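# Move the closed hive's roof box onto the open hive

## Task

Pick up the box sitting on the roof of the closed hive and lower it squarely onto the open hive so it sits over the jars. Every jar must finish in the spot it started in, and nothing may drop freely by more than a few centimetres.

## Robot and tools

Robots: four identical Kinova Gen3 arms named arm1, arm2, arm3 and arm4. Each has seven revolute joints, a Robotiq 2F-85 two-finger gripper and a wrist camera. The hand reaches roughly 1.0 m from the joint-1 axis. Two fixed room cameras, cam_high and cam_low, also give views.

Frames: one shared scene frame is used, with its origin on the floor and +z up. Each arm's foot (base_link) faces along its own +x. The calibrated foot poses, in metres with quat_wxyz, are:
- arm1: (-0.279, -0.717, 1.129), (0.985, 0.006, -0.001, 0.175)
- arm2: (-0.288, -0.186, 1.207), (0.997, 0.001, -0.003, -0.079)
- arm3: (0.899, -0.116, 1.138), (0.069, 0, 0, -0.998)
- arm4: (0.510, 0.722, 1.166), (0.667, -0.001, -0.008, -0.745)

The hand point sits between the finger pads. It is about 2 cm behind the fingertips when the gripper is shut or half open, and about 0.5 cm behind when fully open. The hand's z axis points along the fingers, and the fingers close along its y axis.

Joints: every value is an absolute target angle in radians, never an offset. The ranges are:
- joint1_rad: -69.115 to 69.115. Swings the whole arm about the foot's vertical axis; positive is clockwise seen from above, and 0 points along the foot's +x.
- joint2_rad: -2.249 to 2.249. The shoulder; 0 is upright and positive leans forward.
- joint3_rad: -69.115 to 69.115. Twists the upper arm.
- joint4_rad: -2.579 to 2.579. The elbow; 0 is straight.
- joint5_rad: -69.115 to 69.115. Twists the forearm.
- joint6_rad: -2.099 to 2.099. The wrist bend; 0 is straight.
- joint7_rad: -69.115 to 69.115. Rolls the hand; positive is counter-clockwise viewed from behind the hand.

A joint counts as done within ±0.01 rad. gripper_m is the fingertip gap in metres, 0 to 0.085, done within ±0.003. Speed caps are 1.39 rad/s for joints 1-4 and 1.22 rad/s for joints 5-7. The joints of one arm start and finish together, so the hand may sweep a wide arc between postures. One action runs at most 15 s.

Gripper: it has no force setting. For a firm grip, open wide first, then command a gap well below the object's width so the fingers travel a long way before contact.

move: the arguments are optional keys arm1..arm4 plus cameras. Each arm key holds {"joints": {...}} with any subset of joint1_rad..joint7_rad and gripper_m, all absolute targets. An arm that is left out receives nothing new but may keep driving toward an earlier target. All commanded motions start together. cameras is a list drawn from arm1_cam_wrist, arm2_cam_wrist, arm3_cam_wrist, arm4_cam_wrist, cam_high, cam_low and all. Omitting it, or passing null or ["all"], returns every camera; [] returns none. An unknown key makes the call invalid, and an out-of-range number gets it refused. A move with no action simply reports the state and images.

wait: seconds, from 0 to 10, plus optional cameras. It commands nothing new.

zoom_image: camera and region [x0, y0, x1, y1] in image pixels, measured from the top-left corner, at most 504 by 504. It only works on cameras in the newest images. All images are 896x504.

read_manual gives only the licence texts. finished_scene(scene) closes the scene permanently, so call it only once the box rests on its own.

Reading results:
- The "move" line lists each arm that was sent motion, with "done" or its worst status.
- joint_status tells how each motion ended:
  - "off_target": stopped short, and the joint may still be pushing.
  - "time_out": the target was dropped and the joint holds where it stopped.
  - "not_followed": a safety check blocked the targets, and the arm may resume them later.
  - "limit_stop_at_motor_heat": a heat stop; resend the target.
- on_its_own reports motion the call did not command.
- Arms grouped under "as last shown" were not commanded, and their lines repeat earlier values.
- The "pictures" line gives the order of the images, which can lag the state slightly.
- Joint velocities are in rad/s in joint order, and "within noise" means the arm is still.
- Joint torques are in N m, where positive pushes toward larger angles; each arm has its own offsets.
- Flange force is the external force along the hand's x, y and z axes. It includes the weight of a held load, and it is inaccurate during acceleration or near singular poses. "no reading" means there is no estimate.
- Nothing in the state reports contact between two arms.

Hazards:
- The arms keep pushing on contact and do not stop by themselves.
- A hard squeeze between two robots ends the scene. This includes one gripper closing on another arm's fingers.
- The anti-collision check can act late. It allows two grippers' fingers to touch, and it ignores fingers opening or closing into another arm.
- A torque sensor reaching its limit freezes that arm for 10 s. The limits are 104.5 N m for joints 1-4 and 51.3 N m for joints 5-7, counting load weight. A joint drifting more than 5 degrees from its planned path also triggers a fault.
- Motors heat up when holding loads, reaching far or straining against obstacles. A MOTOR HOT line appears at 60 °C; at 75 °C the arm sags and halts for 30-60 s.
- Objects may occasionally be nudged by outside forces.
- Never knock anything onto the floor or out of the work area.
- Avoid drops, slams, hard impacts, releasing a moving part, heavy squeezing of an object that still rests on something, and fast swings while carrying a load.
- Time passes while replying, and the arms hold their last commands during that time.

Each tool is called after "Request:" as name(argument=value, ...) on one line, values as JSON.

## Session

Request:
move(arm1={"joints":{"joint1_rad":0.198,"joint2_rad":0.543,"joint3_rad":0,"joint4_rad":0.911,"joint5_rad":0,"joint6_rad":1.688,"joint7_rad":-0.154}}, arm2={"joints":{"joint1_rad":-0.16,"joint2_rad":0.62,"joint3_rad":0,"joint4_rad":0.865,"joint5_rad":0,"joint6_rad":1.657,"joint7_rad":0}})

Scene clock: 2.27 s.
Joint torques (N m): arm1=[-1.26 -18.67 -0.33 -9.33 -0.03 0.22 0.13] | arm2=[-0.14 -19.36 -0.58 -9.58 -0.09 0.19 0.06] | arm3=[0.31 0.77 0.07 -6.88 -0.05 -0.6 0.21] | arm4=[-0.71 -0.85 1.02 -7.06 -0.62 0.3 -0.1]
Motor temperatures (°C): arm1=[33 32 30 28 37 41 45] | arm2=[32 30 30 32 43 43 40] | arm3=[32 32 30 29 43 43 37] | arm4=[34 34 32 29 37 39 48]
Flange force (N): arm1=[-2.1 -4.0 3.0] | arm2=[0.2 -7.7 3.3] | arm3=[-0.6 0.4 -4.9] | arm4=[1.5 1.8 -3.2]
move: arm1 done; arm2 done
Joint velocities: within noise
arm1.joint_positions: joint1_rad=+0.198 joint2_rad=+0.543 joint3_rad=+0.000 joint4_rad=+0.911 joint5_rad=+0.000 joint6_rad=+1.688 joint7_rad=-0.154 gripper_m=+0.085
arm1.joint_status: all done
arm1.hand: x=+0.2480 y=-0.6650 z=+1.5003 quat_wxyz=(+0.005, -0.707, -0.707, -0.004) (m; scene frame)
arm2.joint_positions: joint1_rad=-0.160 joint2_rad=+0.620 joint3_rad=+0.000 joint4_rad=+0.865 joint5_rad=+0.000 joint6_rad=+1.657 joint7_rad=+0.000 gripper_m=+0.085
arm2.joint_status: all done
arm2.hand: x=+0.2681 y=-0.2104 z=+1.5535 quat_wxyz=(-0.001, -0.707, -0.708, -0.002) (m; scene frame)
arm3.joint_positions: joint1_rad=-0.530 joint2_rad=-0.436 joint3_rad=-0.064 joint4_rad=+1.477 joint5_rad=+0.011 joint6_rad=+1.961 joint7_rad=+1.550 gripper_m=+0.085
arm3.joint_status: not commanded
arm3.hand: x=+0.7830 y=-0.1905 z=+1.6550 quat_wxyz=(-0.009, -0.936, -0.343, +0.072) (m; scene frame)
arm4.joint_positions: joint1_rad=+0.554 joint2_rad=-0.326 joint3_rad=-0.072 joint4_rad=+1.563 joint5_rad=-0.062 joint6_rad=+2.060 joint7_rad=+1.151 gripper_m=+0.085
arm4.joint_status: not commanded
arm4.hand: x=+0.4392 y=+0.6355 z=+1.6459 quat_wxyz=(+0.030, -0.955, -0.285, -0.074) (m; scene frame)
pictures: arm1_cam_wrist, arm2_cam_wrist, arm3_cam_wrist, arm4_cam_wrist, cam_high, cam_low

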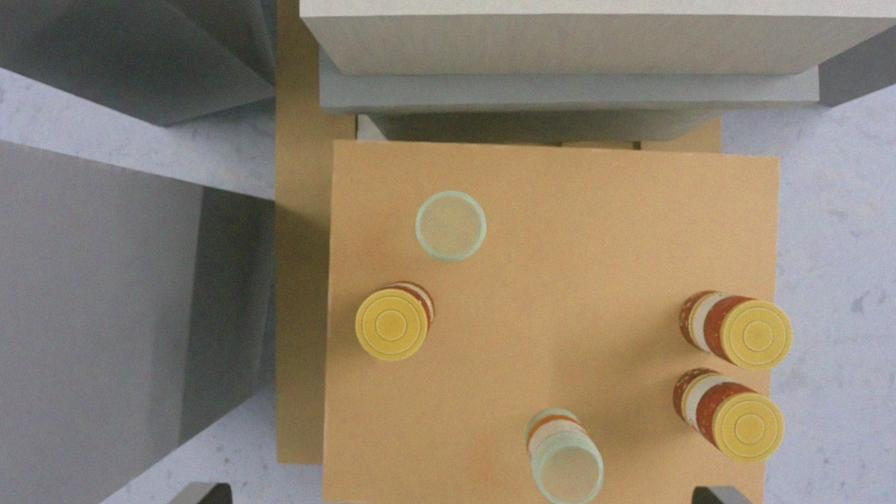

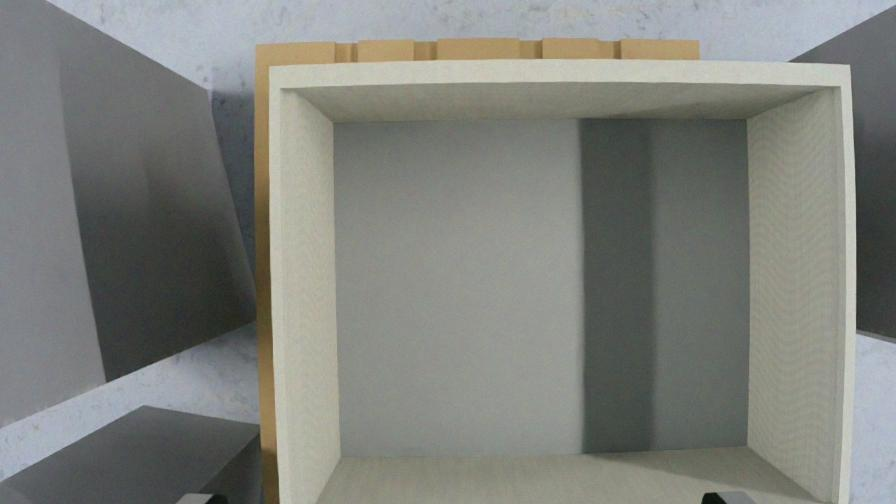

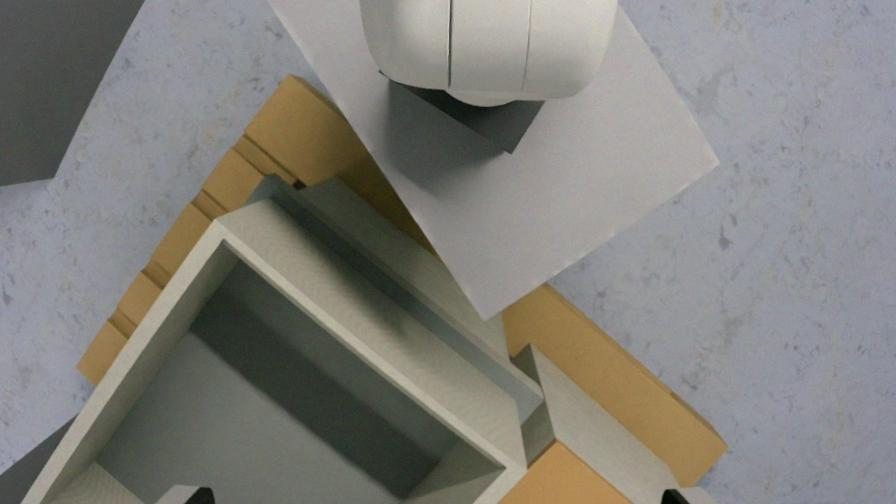

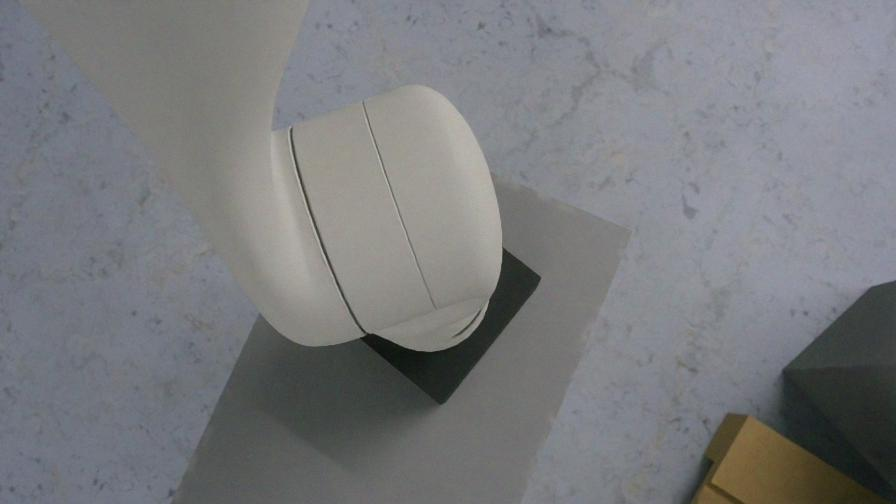

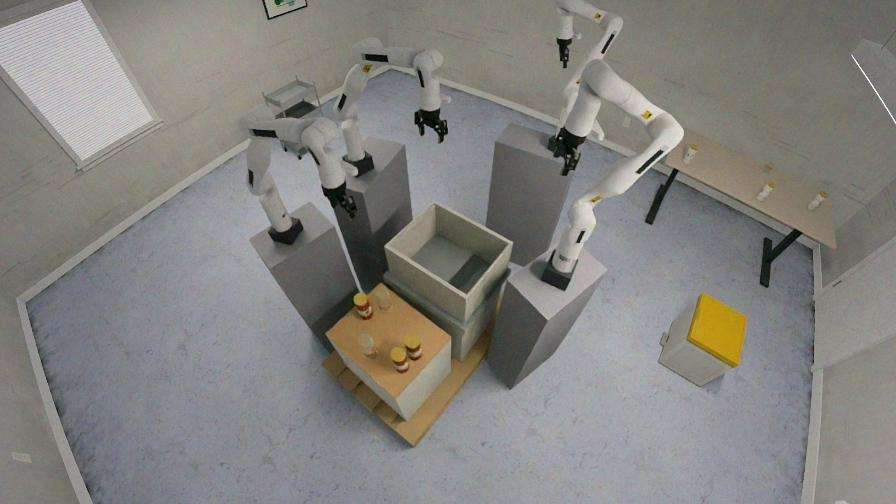

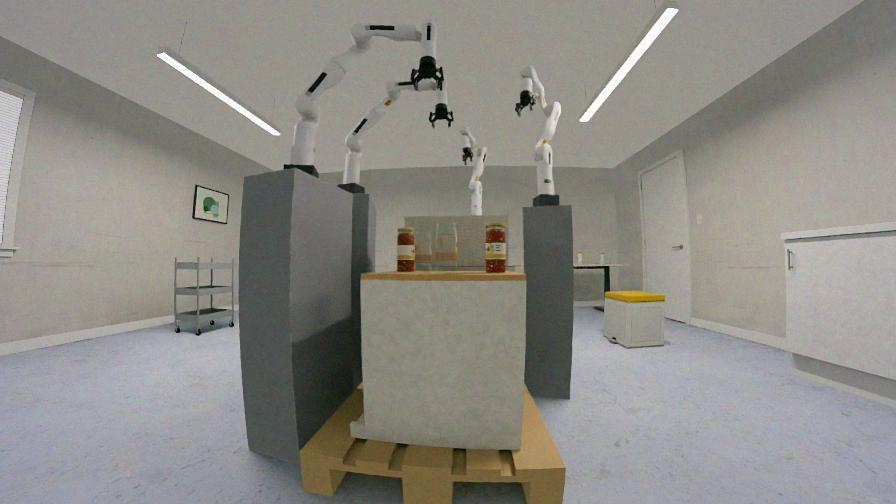

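Request:
move(arm1={"joints":{"joint1_rad":0.7676,"joint2_rad":0.925,"joint4_rad":0.441,"joint6_rad":1.7756,"joint7_rad":0.4159}}, arm2={"joints":{"joint1_rad":-0.1702,"joint2_rad":1.154,"joint4_rad":1.9083,"joint6_rad":0.0793,"joint7_rad":0.0058}}, arm3={"joints":{"joint1_rad":-0.2209,"joint2_rad":0.968,"joint3_rad":0,"joint4_rad":2.3314,"joint5_rad":0,"joint6_rad":-0.1578,"joint7_rad":-0.349}}, cameras=["arm1_cam_wrist","arm2_cam_wrist","arm3_cam_wrist","cam_high"])

Scene clock: 51.33 s.
Joint torques (N m): arm1=[-1.29 -24.06 -0.14 -9.17 -0.05 0.26 0.12] | arm2=[-0.15 -17.97 -0.44 -1.29 -0.02 0.17 0.06] | arm3=[0.32 -14.79 0.43 2.27 -0.18 -0.35 0.23] | arm4=[-0.67 -0.79 1.04 -7 -0.59 0.29 -0.12]
Motor temperatures (°C): arm1=[33 33 30 28 37 41 45] | arm2=[32 30 30 33 43 43 40] | arm3=[32 32 30 29 43 43 37] | arm4=[34 34 32 30 37 39 48]
Flange force (N): arm1=no reading | arm2=[0.0 -2.5 -3.3] | arm3=[2.1 3.6 -1.0] | arm4=[1.7 1.8 -3.4]
move: arm1 done; arm2 done; arm3 done
Joint velocities: within noise
arm1.joint_positions: joint1_rad=+0.768 joint2_rad=+0.925 joint3_rad=+0.000 joint4_rad=+0.441 joint5_rad=+0.000 joint6_rad=+1.776 joint7_rad=+0.416 gripper_m=+0.085
arm1.joint_status: all done
arm1.hand: x=+0.2999 y=-1.0033 z=+1.4164 quat_wxyz=(+0.004, -0.707, -0.707, -0.004) (m; scene frame)
arm2.joint_positions: joint1_rad=-0.170 joint2_rad=+1.154 joint3_rad=+0.000 joint4_rad=+1.908 joint5_rad=+0.000 joint6_rad=+0.079 joint7_rad=+0.006 gripper_m=+0.085
arm2.joint_status: all done
arm2.hand: x=+0.1233 y=-0.2057 z=+1.0403 quat_wxyz=(-0.001, -0.701, -0.713, -0.003) (m; scene frame)
arm3.joint_positions: joint1_rad=-0.221 joint2_rad=+0.968 joint3_rad=+0.000 joint4_rad=+2.331 joint5_rad=+0.000 joint6_rad=-0.158 joint7_rad=-0.349 gripper_m=+0.085
arm3.joint_status: all done
arm3.hand: x=+0.6120 y=-0.1978 z=+1.0395 quat_wxyz=(-0.001, -0.711, +0.703, +0.000) (m; scene frame)
arm4: as last shown
pictures: arm1_cam_wrist, arm2_cam_wrist, arm3_cam_wrist, cam_high

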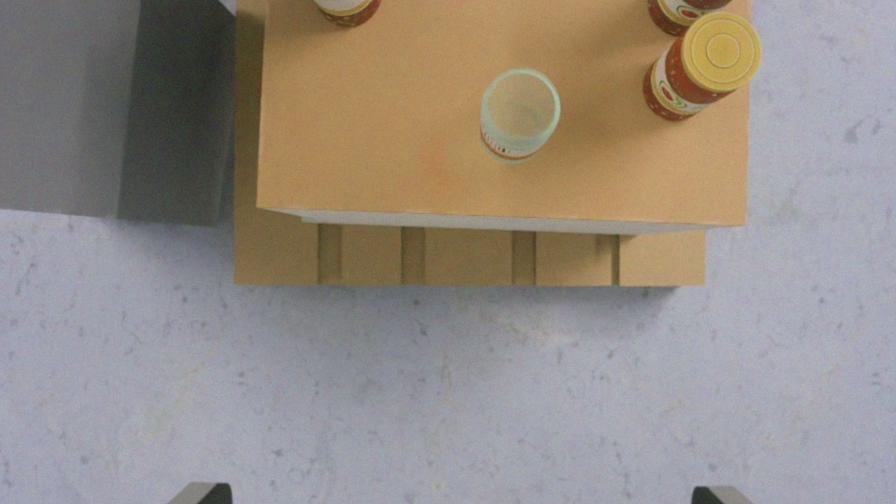

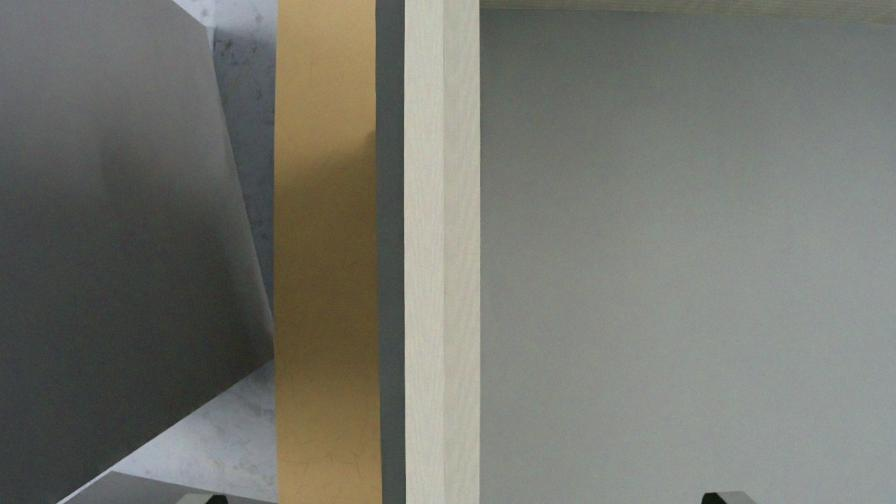

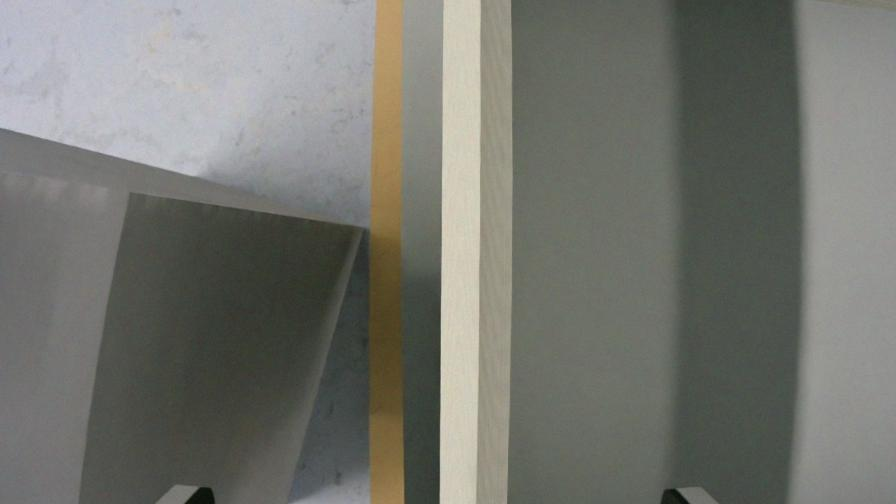

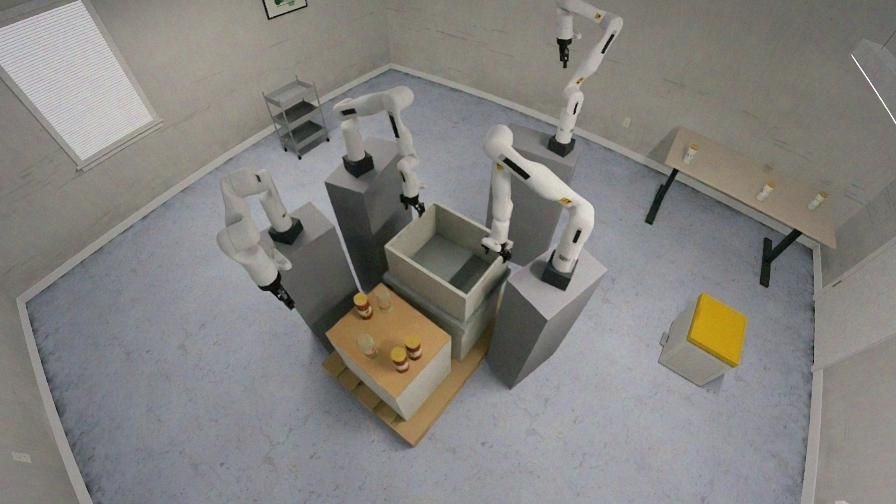

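Request:
move(arm2={"joints":{"joint1_rad":-0.1703,"joint2_rad":1.4126,"joint4_rad":1.7601,"joint6_rad":-0.0311,"joint7_rad":0.0058}}, arm3={"joints":{"joint1_rad":-0.2089,"joint2_rad":1.2751,"joint4_rad":2.174,"joint6_rad":-0.3075,"joint7_rad":-0.337}}, cameras=[])

Request:
move(arm2={"joints":{"gripper_m":0.008}}, arm3={"joints":{"gripper_m":0.008}}, cameras=["arm2_cam_wrist","arm3_cam_wrist"])

Request:
move(arm2={"joints":{"joint2_rad":1.2843,"joint4_rad":1.8507,"joint6_rad":0.0066}}, arm3={"joints":{"joint2_rad":1.1247,"joint4_rad":2.2485,"joint6_rad":-0.2316}}, cameras=["arm2_cam_wrist","arm3_cam_wrist","cam_high","cam_low"])

Scene clock: 107.77 s.
Joint torques (N m): arm1=[-1.31 -24.03 -0.14 -9.21 -0.02 0.3 0.15] | arm2=[-0.13 -18.43 -0.38 -0.29 -0.03 0.18 0.04] | arm3=[0.31 -16 0.51 3.48 -0.12 -0.23 0.22] | arm4=[-0.72 -0.8 1.03 -7.07 -0.6 0.32 -0.08]
Motor temperatures (°C): arm1=[33 34 30 29 37 41 45] | arm2=[32 31 30 32 42 43 40] | arm3=[32 32 30 29 43 43 37] | arm4=[34 34 32 30 36 39 48]
Flange force (N): arm1=no reading | arm2=[-0.2 -2.1 -3.8] | arm3=[1.9 3.0 -0.1] | arm4=[1.7 1.9 -3.1]
move: arm2 done; arm3 done
Joint velocities: within noise
arm1.joint_positions: joint1_rad=+0.768 joint2_rad=+0.925 joint3_rad=+0.000 joint4_rad=+0.441 joint5_rad=+0.000 joint6_rad=+1.776 joint7_rad=+0.416 gripper_m=+0.085
arm1.joint_status: not commanded
arm1.hand: x=+0.2999 y=-1.0033 z=+1.4164 quat_wxyz=(+0.004, -0.707, -0.707, -0.004) (m; scene frame)
arm2.joint_positions: joint1_rad=-0.170 joint2_rad=+1.413 joint3_rad=+0.000 joint4_rad=+1.760 joint5_rad=+0.000 joint6_rad=-0.031 joint7_rad=+0.006 gripper_m=+0.085
arm2.joint_status: all done
arm2.hand: x=+0.1200 y=-0.2055 z=+0.9354 quat_wxyz=(-0.001, -0.701, -0.713, -0.003) (m; scene frame)
arm3.joint_positions: joint1_rad=-0.209 joint2_rad=+1.275 joint3_rad=+0.000 joint4_rad=+2.174 joint5_rad=+0.000 joint6_rad=-0.308 joint7_rad=-0.337 gripper_m=+0.085
arm3.joint_status: all done
arm3.hand: x=+0.6014 y=-0.1979 z=+0.9345 quat_wxyz=(-0.001, -0.711, +0.703, +0.000) (m; scene frame)
arm4: as last shown
pictures: none
No camera images: "cameras" was empty.

Scene clock: 108.83 s.
Joint torques (N m): arm1=[-1.34 -24.09 -0.18 -9.16 0.02 0.28 0.14] | arm2=[-0.82 -17.29 -0.66 -12.2 0.31 -5.35 0.44] | arm3=[1.02 -12.68 1.54 0.51 -0.15 -0.53 0.34] | arm4=[-0.71 -0.81 1.05 -7 -0.59 0.34 -0.09]
Motor temperatures (°C): arm1=[33 34 30 29 37 41 45] | arm2=[32 31 30 32 42 43 40] | arm3=[32 32 30 29 43 43 37] | arm4=[34 34 32 30 36 39 48]
Flange force (N): arm1=no reading | arm2=[0.4 -21.5 -32.1] | arm3=[3.3 -2.1 -14.4] | arm4=[1.6 2.0 -3.3]
move: arm2 off_target; arm3 off_target
Joint velocities: within noise
arm1.joint_positions: joint1_rad=+0.768 joint2_rad=+0.925 joint3_rad=+0.000 joint4_rad=+0.441 joint5_rad=+0.000 joint6_rad=+1.776 joint7_rad=+0.416 gripper_m=+0.085
arm1.joint_status: not commanded
arm1.hand: x=+0.2999 y=-1.0033 z=+1.4164 quat_wxyz=(+0.004, -0.707, -0.707, -0.004) (m; scene frame)
arm2.joint_positions: joint1_rad=-0.170 joint2_rad=+1.413 joint3_rad=+0.000 joint4_rad=+1.760 joint5_rad=+0.000 joint6_rad=-0.031 joint7_rad=+0.006 gripper_m=+0.018
arm2.joint_status: gripper_m off_target (ended at +0.018, target +0.008)
arm2.hand: x=+0.1200 y=-0.2055 z=+0.9354 quat_wxyz=(-0.001, -0.701, -0.713, -0.003) (m; scene frame)
arm3.joint_positions: joint1_rad=-0.209 joint2_rad=+1.275 joint3_rad=+0.000 joint4_rad=+2.174 joint5_rad=+0.000 joint6_rad=-0.308 joint7_rad=-0.337 gripper_m=+0.018
arm3.joint_status: gripper_m off_target (ended at +0.018, target +0.008)
arm3.hand: x=+0.6015 y=-0.1979 z=+0.9345 quat_wxyz=(-0.001, -0.711, +0.703, +0.000) (m; scene frame)
arm4: as last shown
pictures: arm2_cam_wrist, arm3_cam_wrist

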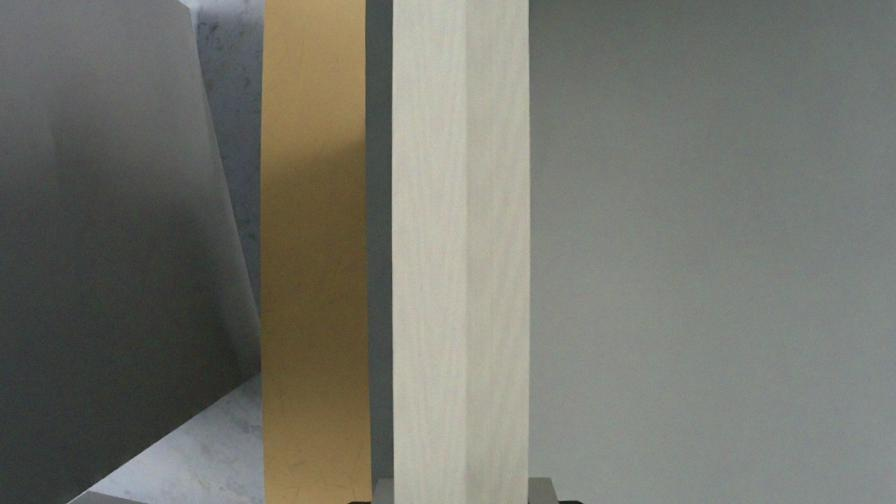

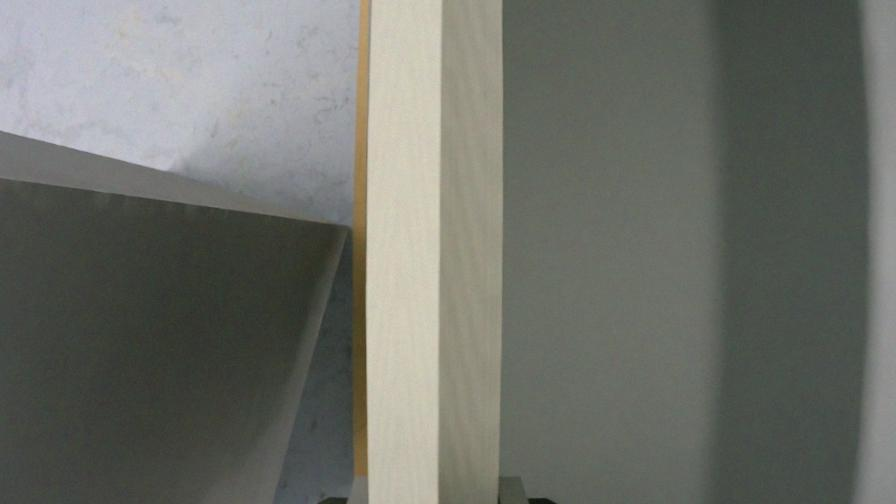

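Scene clock: 109.93 s.
Joint torques (N m): arm1=[-1.25 -24.07 -0.25 -9.19 0 0.27 0.16] | arm2=[-0.56 -29.96 0.53 -5 0.21 -1.83 0.29] | arm3=[0.41 -22.7 0.25 0.99 0.13 -1.32 0.31] | arm4=[-0.69 -0.85 1.09 -7.01 -0.54 0.32 -0.15]
Motor temperatures (°C): arm1=[33 34 30 29 37 41 45] | arm2=[32 31 30 32 42 43 40] | arm3=[32 32 30 29 43 43 37] | arm4=[34 34 32 30 36 39 48]
Flange force (N): arm1=no reading | arm2=[-0.1 -9.6 16.9] | arm3=[0.9 -3.4 16.4] | arm4=[1.6 2.0 -3.4]
move: arm2 done; arm3 done
Joint velocities: within noise
arm1.joint_positions: joint1_rad=+0.768 joint2_rad=+0.925 joint3_rad=+0.000 joint4_rad=+0.441 joint5_rad=+0.000 joint6_rad=+1.776 joint7_rad=+0.416 gripper_m=+0.085
arm1.joint_status: not commanded
arm1.hand: x=+0.2999 y=-1.0033 z=+1.4164 quat_wxyz=(+0.004, -0.707, -0.707, -0.004) (m; scene frame)
arm2.joint_positions: joint1_rad=-0.170 joint2_rad=+1.284 joint3_rad=+0.000 joint4_rad=+1.851 joint5_rad=+0.000 joint6_rad=+0.007 joint7_rad=+0.006 gripper_m=+0.018
arm2.joint_status: all done
arm2.hand: x=+0.1197 y=-0.2056 z=+0.9879 quat_wxyz=(-0.002, -0.701, -0.713, -0.003) (m; scene frame)
arm3.joint_positions: joint1_rad=-0.209 joint2_rad=+1.125 joint3_rad=+0.000 joint4_rad=+2.248 joint5_rad=+0.000 joint6_rad=-0.232 joint7_rad=-0.337 gripper_m=+0.018
arm3.joint_status: all done
arm3.hand: x=+0.6014 y=-0.1979 z=+0.9870 quat_wxyz=(-0.001, -0.711, +0.703, +0.000) (m; scene frame)
arm4: as last shown
pictures: arm2_cam_wrist, arm3_cam_wrist, cam_high, cam_low

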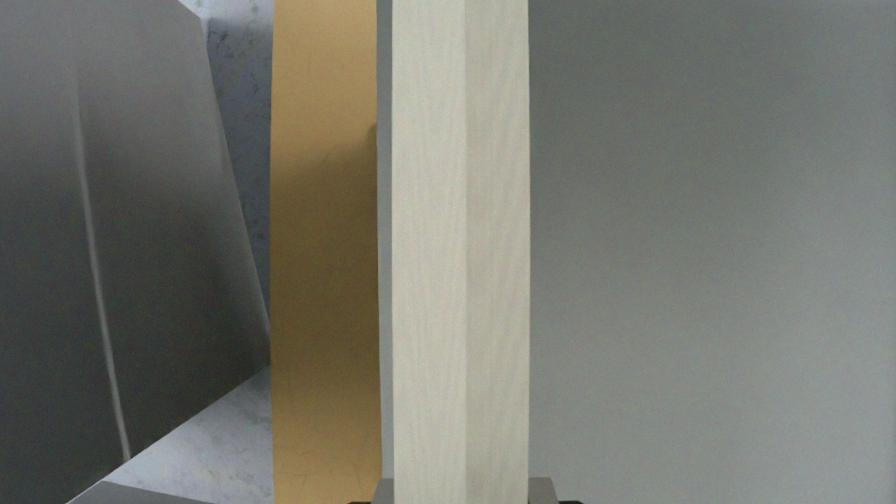

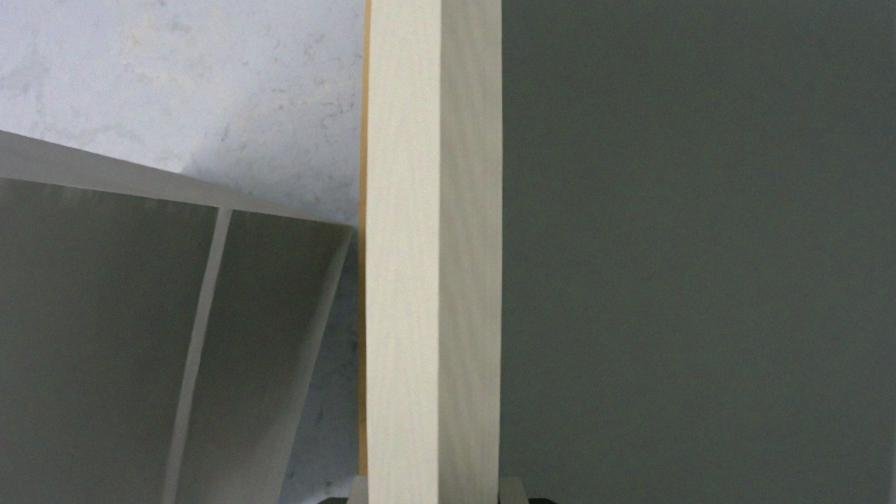

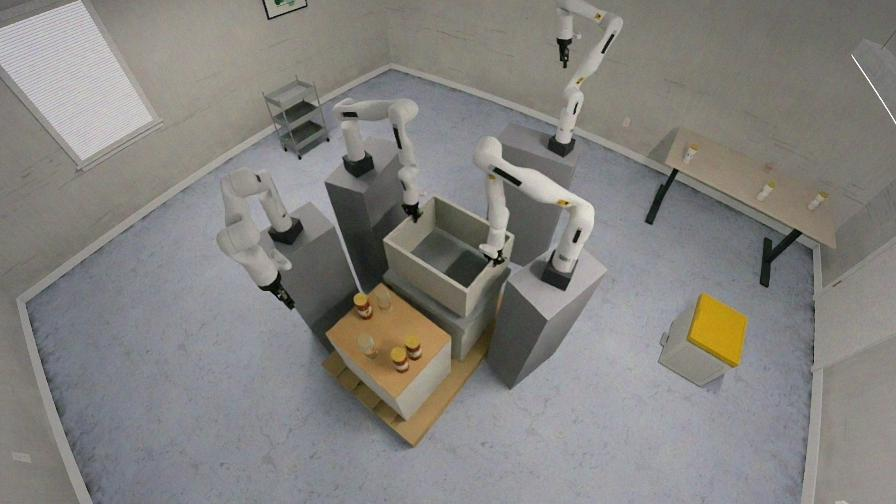

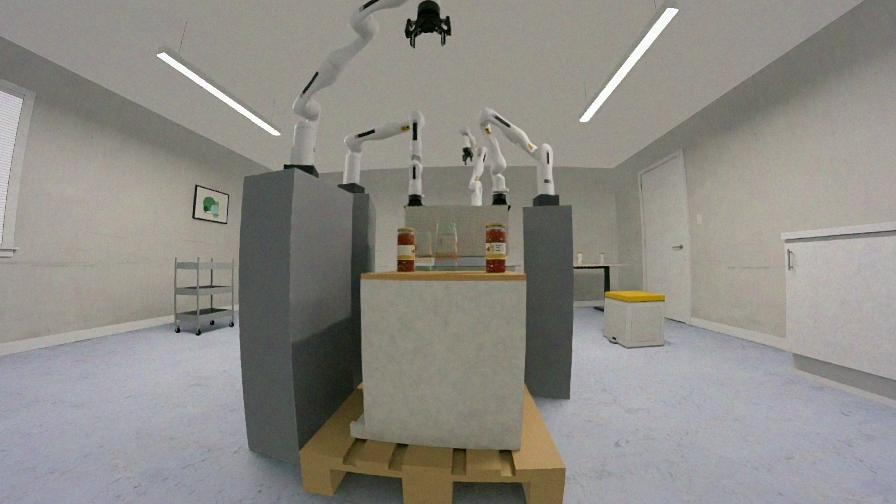

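Request:
move(arm2={"joints":{"joint2_rad":1.1529,"joint4_rad":1.9215,"joint6_rad":0.0672}}, arm3={"joints":{"joint2_rad":0.9638,"joint4_rad":2.2995,"joint6_rad":-0.1217}}, cameras=[])

Request:
move(arm2={"joints":{"joint2_rad":1.0197,"joint4_rad":1.971,"joint6_rad":0.1509}}, arm3={"joints":{"joint2_rad":0.7944,"joint4_rad":2.324,"joint6_rad":0.0232}}, cameras=[])

Request:
move(arm2={"joints":{"joint2_rad":0.8859,"joint4_rad":1.9991,"joint6_rad":0.2566}}, arm3={"joints":{"joint2_rad":0.6244,"joint4_rad":2.3205,"joint6_rad":0.1967}}, cameras=[])

Request:
move(arm2={"joints":{"joint1_rad":0.0267,"joint2_rad":0.8921,"joint4_rad":1.969,"joint6_rad":0.2805,"joint7_rad":0.1943}}, arm3={"joints":{"joint1_rad":-0.4389,"joint2_rad":0.6503,"joint4_rad":2.2088,"joint6_rad":0.2825,"joint7_rad":-0.5754}}, cameras=["cam_low","cam_high"])

Request:
zoom_image(camera="cam_low", region=[340, 150, 540, 300])

Scene clock: 122.87 s.
Joint torques (N m): arm1=[-1.36 -24.05 -0.12 -9.26 0.03 0.27 0.12] | arm2=[-0.76 -29.7 -0.07 -6.66 0.19 -2.12 0.28] | arm3=[0.7 -21.85 0.91 -0.86 -0.09 -1.4 0.29] | arm4=[-0.66 -0.82 1 -6.93 -0.59 0.34 -0.14]
Motor temperatures (°C): arm1=[33 35 30 29 37 41 45] | arm2=[32 32 30 32 42 43 40] | arm3=[32 32 30 29 43 43 37] | arm4=[34 34 32 30 36 39 48]
Flange force (N): arm1=no reading | arm2=[-0.5 -11.3 17.2] | arm3=[1.5 -4.3 15.9] | arm4=[1.4 1.7 -3.6]
move: arm2 done; arm3 done
Joint velocities: within noise
arm1.joint_positions: joint1_rad=+0.768 joint2_rad=+0.925 joint3_rad=+0.000 joint4_rad=+0.441 joint5_rad=+0.000 joint6_rad=+1.776 joint7_rad=+0.416 gripper_m=+0.085
arm1.joint_status: not commanded
arm1.hand: x=+0.2999 y=-1.0033 z=+1.4164 quat_wxyz=(+0.004, -0.707, -0.707, -0.004) (m; scene frame)
arm2.joint_positions: joint1_rad=-0.170 joint2_rad=+1.153 joint3_rad=+0.000 joint4_rad=+1.921 joint5_rad=+0.000 joint6_rad=+0.067 joint7_rad=+0.006 gripper_m=+0.018
arm2.joint_status: all done
arm2.hand: x=+0.1194 y=-0.2057 z=+1.0404 quat_wxyz=(-0.002, -0.701, -0.713, -0.003) (m; scene frame)
arm3.joint_positions: joint1_rad=-0.209 joint2_rad=+0.964 joint3_rad=+0.000 joint4_rad=+2.299 joint5_rad=+0.000 joint6_rad=-0.122 joint7_rad=-0.337 gripper_m=+0.018
arm3.joint_status: all done
arm3.hand: x=+0.6014 y=-0.1979 z=+1.0394 quat_wxyz=(-0.001, -0.711, +0.703, +0.000) (m; scene frame)
arm4: as last shown
pictures: none
No camera images: "cameras" was empty.

Scene clock: 124.00 s.
Joint torques (N m): arm1=[-1.35 -24.08 -0.24 -9.22 0 0.29 0.12] | arm2=[-0.75 -29.21 -0.17 -8.88 0.19 -2.52 0.25] | arm3=[1.15 -21.09 1.24 -3.74 -0.16 -1.81 0.25] | arm4=[-0.66 -0.83 1.04 -6.99 -0.62 0.3 -0.11]
Motor temperatures (°C): arm1=[33 35 30 29 37 41 45] | arm2=[32 32 30 32 42 43 40] | arm3=[32 32 30 29 43 43 37] | arm4=[34 34 32 30 36 39 48]
Flange force (N): arm1=no reading | arm2=[-0.3 -13.4 17.2] | arm3=[2.5 -6.2 15.4] | arm4=[1.5 1.8 -3.5]
move: arm2 done; arm3 done
Joint velocities: within noise
arm1.joint_positions: joint1_rad=+0.768 joint2_rad=+0.925 joint3_rad=+0.000 joint4_rad=+0.441 joint5_rad=+0.000 joint6_rad=+1.776 joint7_rad=+0.416 gripper_m=+0.085
arm1.joint_status: not commanded
arm1.hand: x=+0.2999 y=-1.0033 z=+1.4164 quat_wxyz=(+0.004, -0.707, -0.707, -0.004) (m; scene frame)
arm2.joint_positions: joint1_rad=-0.170 joint2_rad=+1.020 joint3_rad=+0.000 joint4_rad=+1.971 joint5_rad=+0.000 joint6_rad=+0.151 joint7_rad=+0.006 gripper_m=+0.018
arm2.joint_status: all done
arm2.hand: x=+0.1192 y=-0.2057 z=+1.0929 quat_wxyz=(-0.002, -0.701, -0.713, -0.003) (m; scene frame)
arm3.joint_positions: joint1_rad=-0.209 joint2_rad=+0.794 joint3_rad=+0.000 joint4_rad=+2.324 joint5_rad=+0.000 joint6_rad=+0.023 joint7_rad=-0.337 gripper_m=+0.018
arm3.joint_status: all done
arm3.hand: x=+0.6014 y=-0.1978 z=+1.0920 quat_wxyz=(-0.001, -0.711, +0.703, +0.000) (m; scene frame)
arm4: as last shown
pictures: none
No camera images: "cameras" was empty.

Scene clock: 125.13 s.
Joint torques (N m): arm1=[-1.29 -24.09 -0.18 -9.18 -0.01 0.28 0.15] | arm2=[-0.59 -27.97 -0.05 -9.91 0.23 -2.29 0.19] | arm3=[1.06 -19.15 1.02 -5.49 -0.21 -1.47 0.2] | arm4=[-0.73 -0.84 1.03 -6.95 -0.63 0.33 -0.1]
Motor temperatures (°C): arm1=[33 35 30 29 37 41 45] | arm2=[32 32 30 32 42 43 40] | arm3=[32 32 30 29 43 43 37] | arm4=[34 34 32 30 36 39 48]
Flange force (N): arm1=no reading | arm2=[0.0 -12.7 18.1] | arm3=[2.4 -5.6 14.5] | arm4=[1.5 1.9 -3.6]
move: arm2 done; arm3 done
Joint velocities: within noise
arm1.joint_positions: joint1_rad=+0.768 joint2_rad=+0.925 joint3_rad=+0.000 joint4_rad=+0.441 joint5_rad=+0.000 joint6_rad=+1.776 joint7_rad=+0.416 gripper_m=+0.085
arm1.joint_status: not commanded
arm1.hand: x=+0.2999 y=-1.0033 z=+1.4164 quat_wxyz=(+0.004, -0.707, -0.707, -0.004) (m; scene frame)
arm2.joint_positions: joint1_rad=-0.170 joint2_rad=+0.886 joint3_rad=+0.000 joint4_rad=+1.999 joint5_rad=+0.000 joint6_rad=+0.257 joint7_rad=+0.006 gripper_m=+0.018
arm2.joint_status: all done
arm2.hand: x=+0.1188 y=-0.2058 z=+1.1454 quat_wxyz=(-0.002, -0.701, -0.713, -0.003) (m; scene frame)
arm3.joint_positions: joint1_rad=-0.209 joint2_rad=+0.624 joint3_rad=+0.000 joint4_rad=+2.320 joint5_rad=+0.000 joint6_rad=+0.197 joint7_rad=-0.337 gripper_m=+0.018
arm3.joint_status: all done
arm3.hand: x=+0.6015 y=-0.1978 z=+1.1445 quat_wxyz=(-0.001, -0.711, +0.703, +0.000) (m; scene frame)
arm4: as last shown
pictures: none
No camera images: "cameras" was empty.

Scene clock: 126.40 s.
Joint torques (N m): arm1=[-1.25 -24.03 -0.21 -9.2 0 0.29 0.15] | arm2=[-1.36 -28.94 -1.09 -11.29 0.02 -2.87 0.16] | arm3=[2.27 -21.12 2.44 -6.94 0.01 -1.8 0.14] | arm4=[-0.69 -0.79 1.01 -7.02 -0.58 0.34 -0.12]
Motor temperatures (°C): arm1=[33 35 30 29 37 41 45] | arm2=[32 32 30 32 42 43 40] | arm3=[32 32 30 29 43 43 37] | arm4=[34 34 32 30 36 39 48]
Flange force (N): arm1=no reading | arm2=[1.0 -14.5 17.8] | arm3=[3.5 -7.8 14.4] | arm4=[1.6 1.7 -3.2]
move: arm2 done; arm3 done
Joint velocities: within noise
arm1.joint_positions: joint1_rad=+0.768 joint2_rad=+0.925 joint3_rad=+0.000 joint4_rad=+0.441 joint5_rad=+0.000 joint6_rad=+1.776 joint7_rad=+0.416 gripper_m=+0.085
arm1.joint_status: not commanded
arm1.hand: x=+0.2999 y=-1.0033 z=+1.4164 quat_wxyz=(+0.004, -0.707, -0.707, -0.004) (m; scene frame)
arm2.joint_positions: joint1_rad=+0.027 joint2_rad=+0.892 joint3_rad=+0.000 joint4_rad=+1.969 joint5_rad=+0.000 joint6_rad=+0.280 joint7_rad=+0.194 gripper_m=+0.018
arm2.joint_status: all done
arm2.hand: x=+0.1158 y=-0.2866 z=+1.1452 quat_wxyz=(-0.002, -0.704, -0.710, -0.003) (m; scene frame)
arm3.joint_positions: joint1_rad=-0.439 joint2_rad=+0.650 joint3_rad=+0.000 joint4_rad=+2.209 joint5_rad=+0.000 joint6_rad=+0.283 joint7_rad=-0.575 gripper_m=+0.018
arm3.joint_status: all done
arm3.hand: x=+0.5986 y=-0.2825 z=+1.1445 quat_wxyz=(-0.001, -0.708, +0.706, +0.000) (m; scene frame)
arm4.joint_positions: joint1_rad=+0.554 joint2_rad=-0.326 joint3_rad=-0.072 joint4_rad=+1.563 joint5_rad=-0.062 joint6_rad=+2.060 joint7_rad=+1.151 gripper_m=+0.085
arm4.joint_status: not commanded
arm4.hand: x=+0.4392 y=+0.6355 z=+1.6459 quat_wxyz=(+0.030, -0.955, -0.285, -0.074) (m; scene frame)
pictures: cam_high, cam_low

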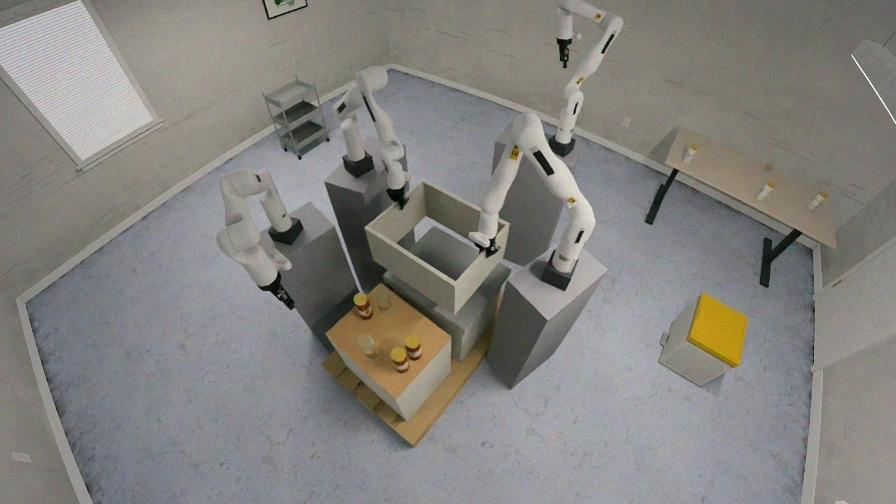

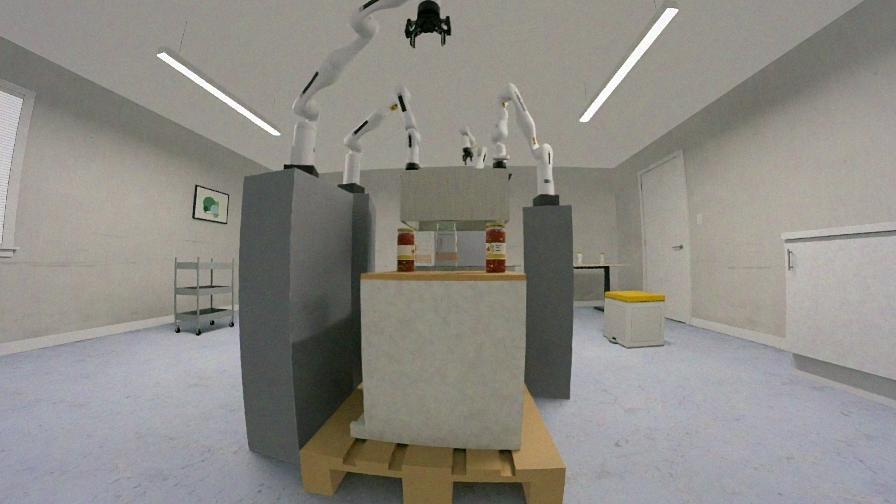

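Scaled by 2.520 from the camera's 896x504 image, which has a finer 1280x720 frame.

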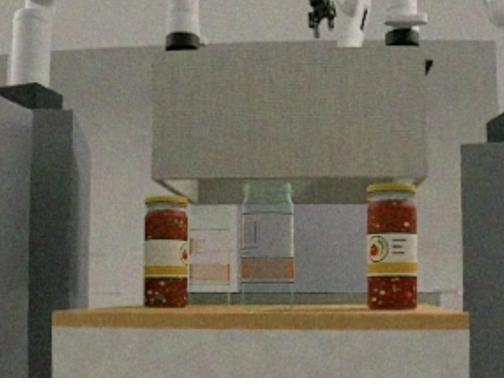

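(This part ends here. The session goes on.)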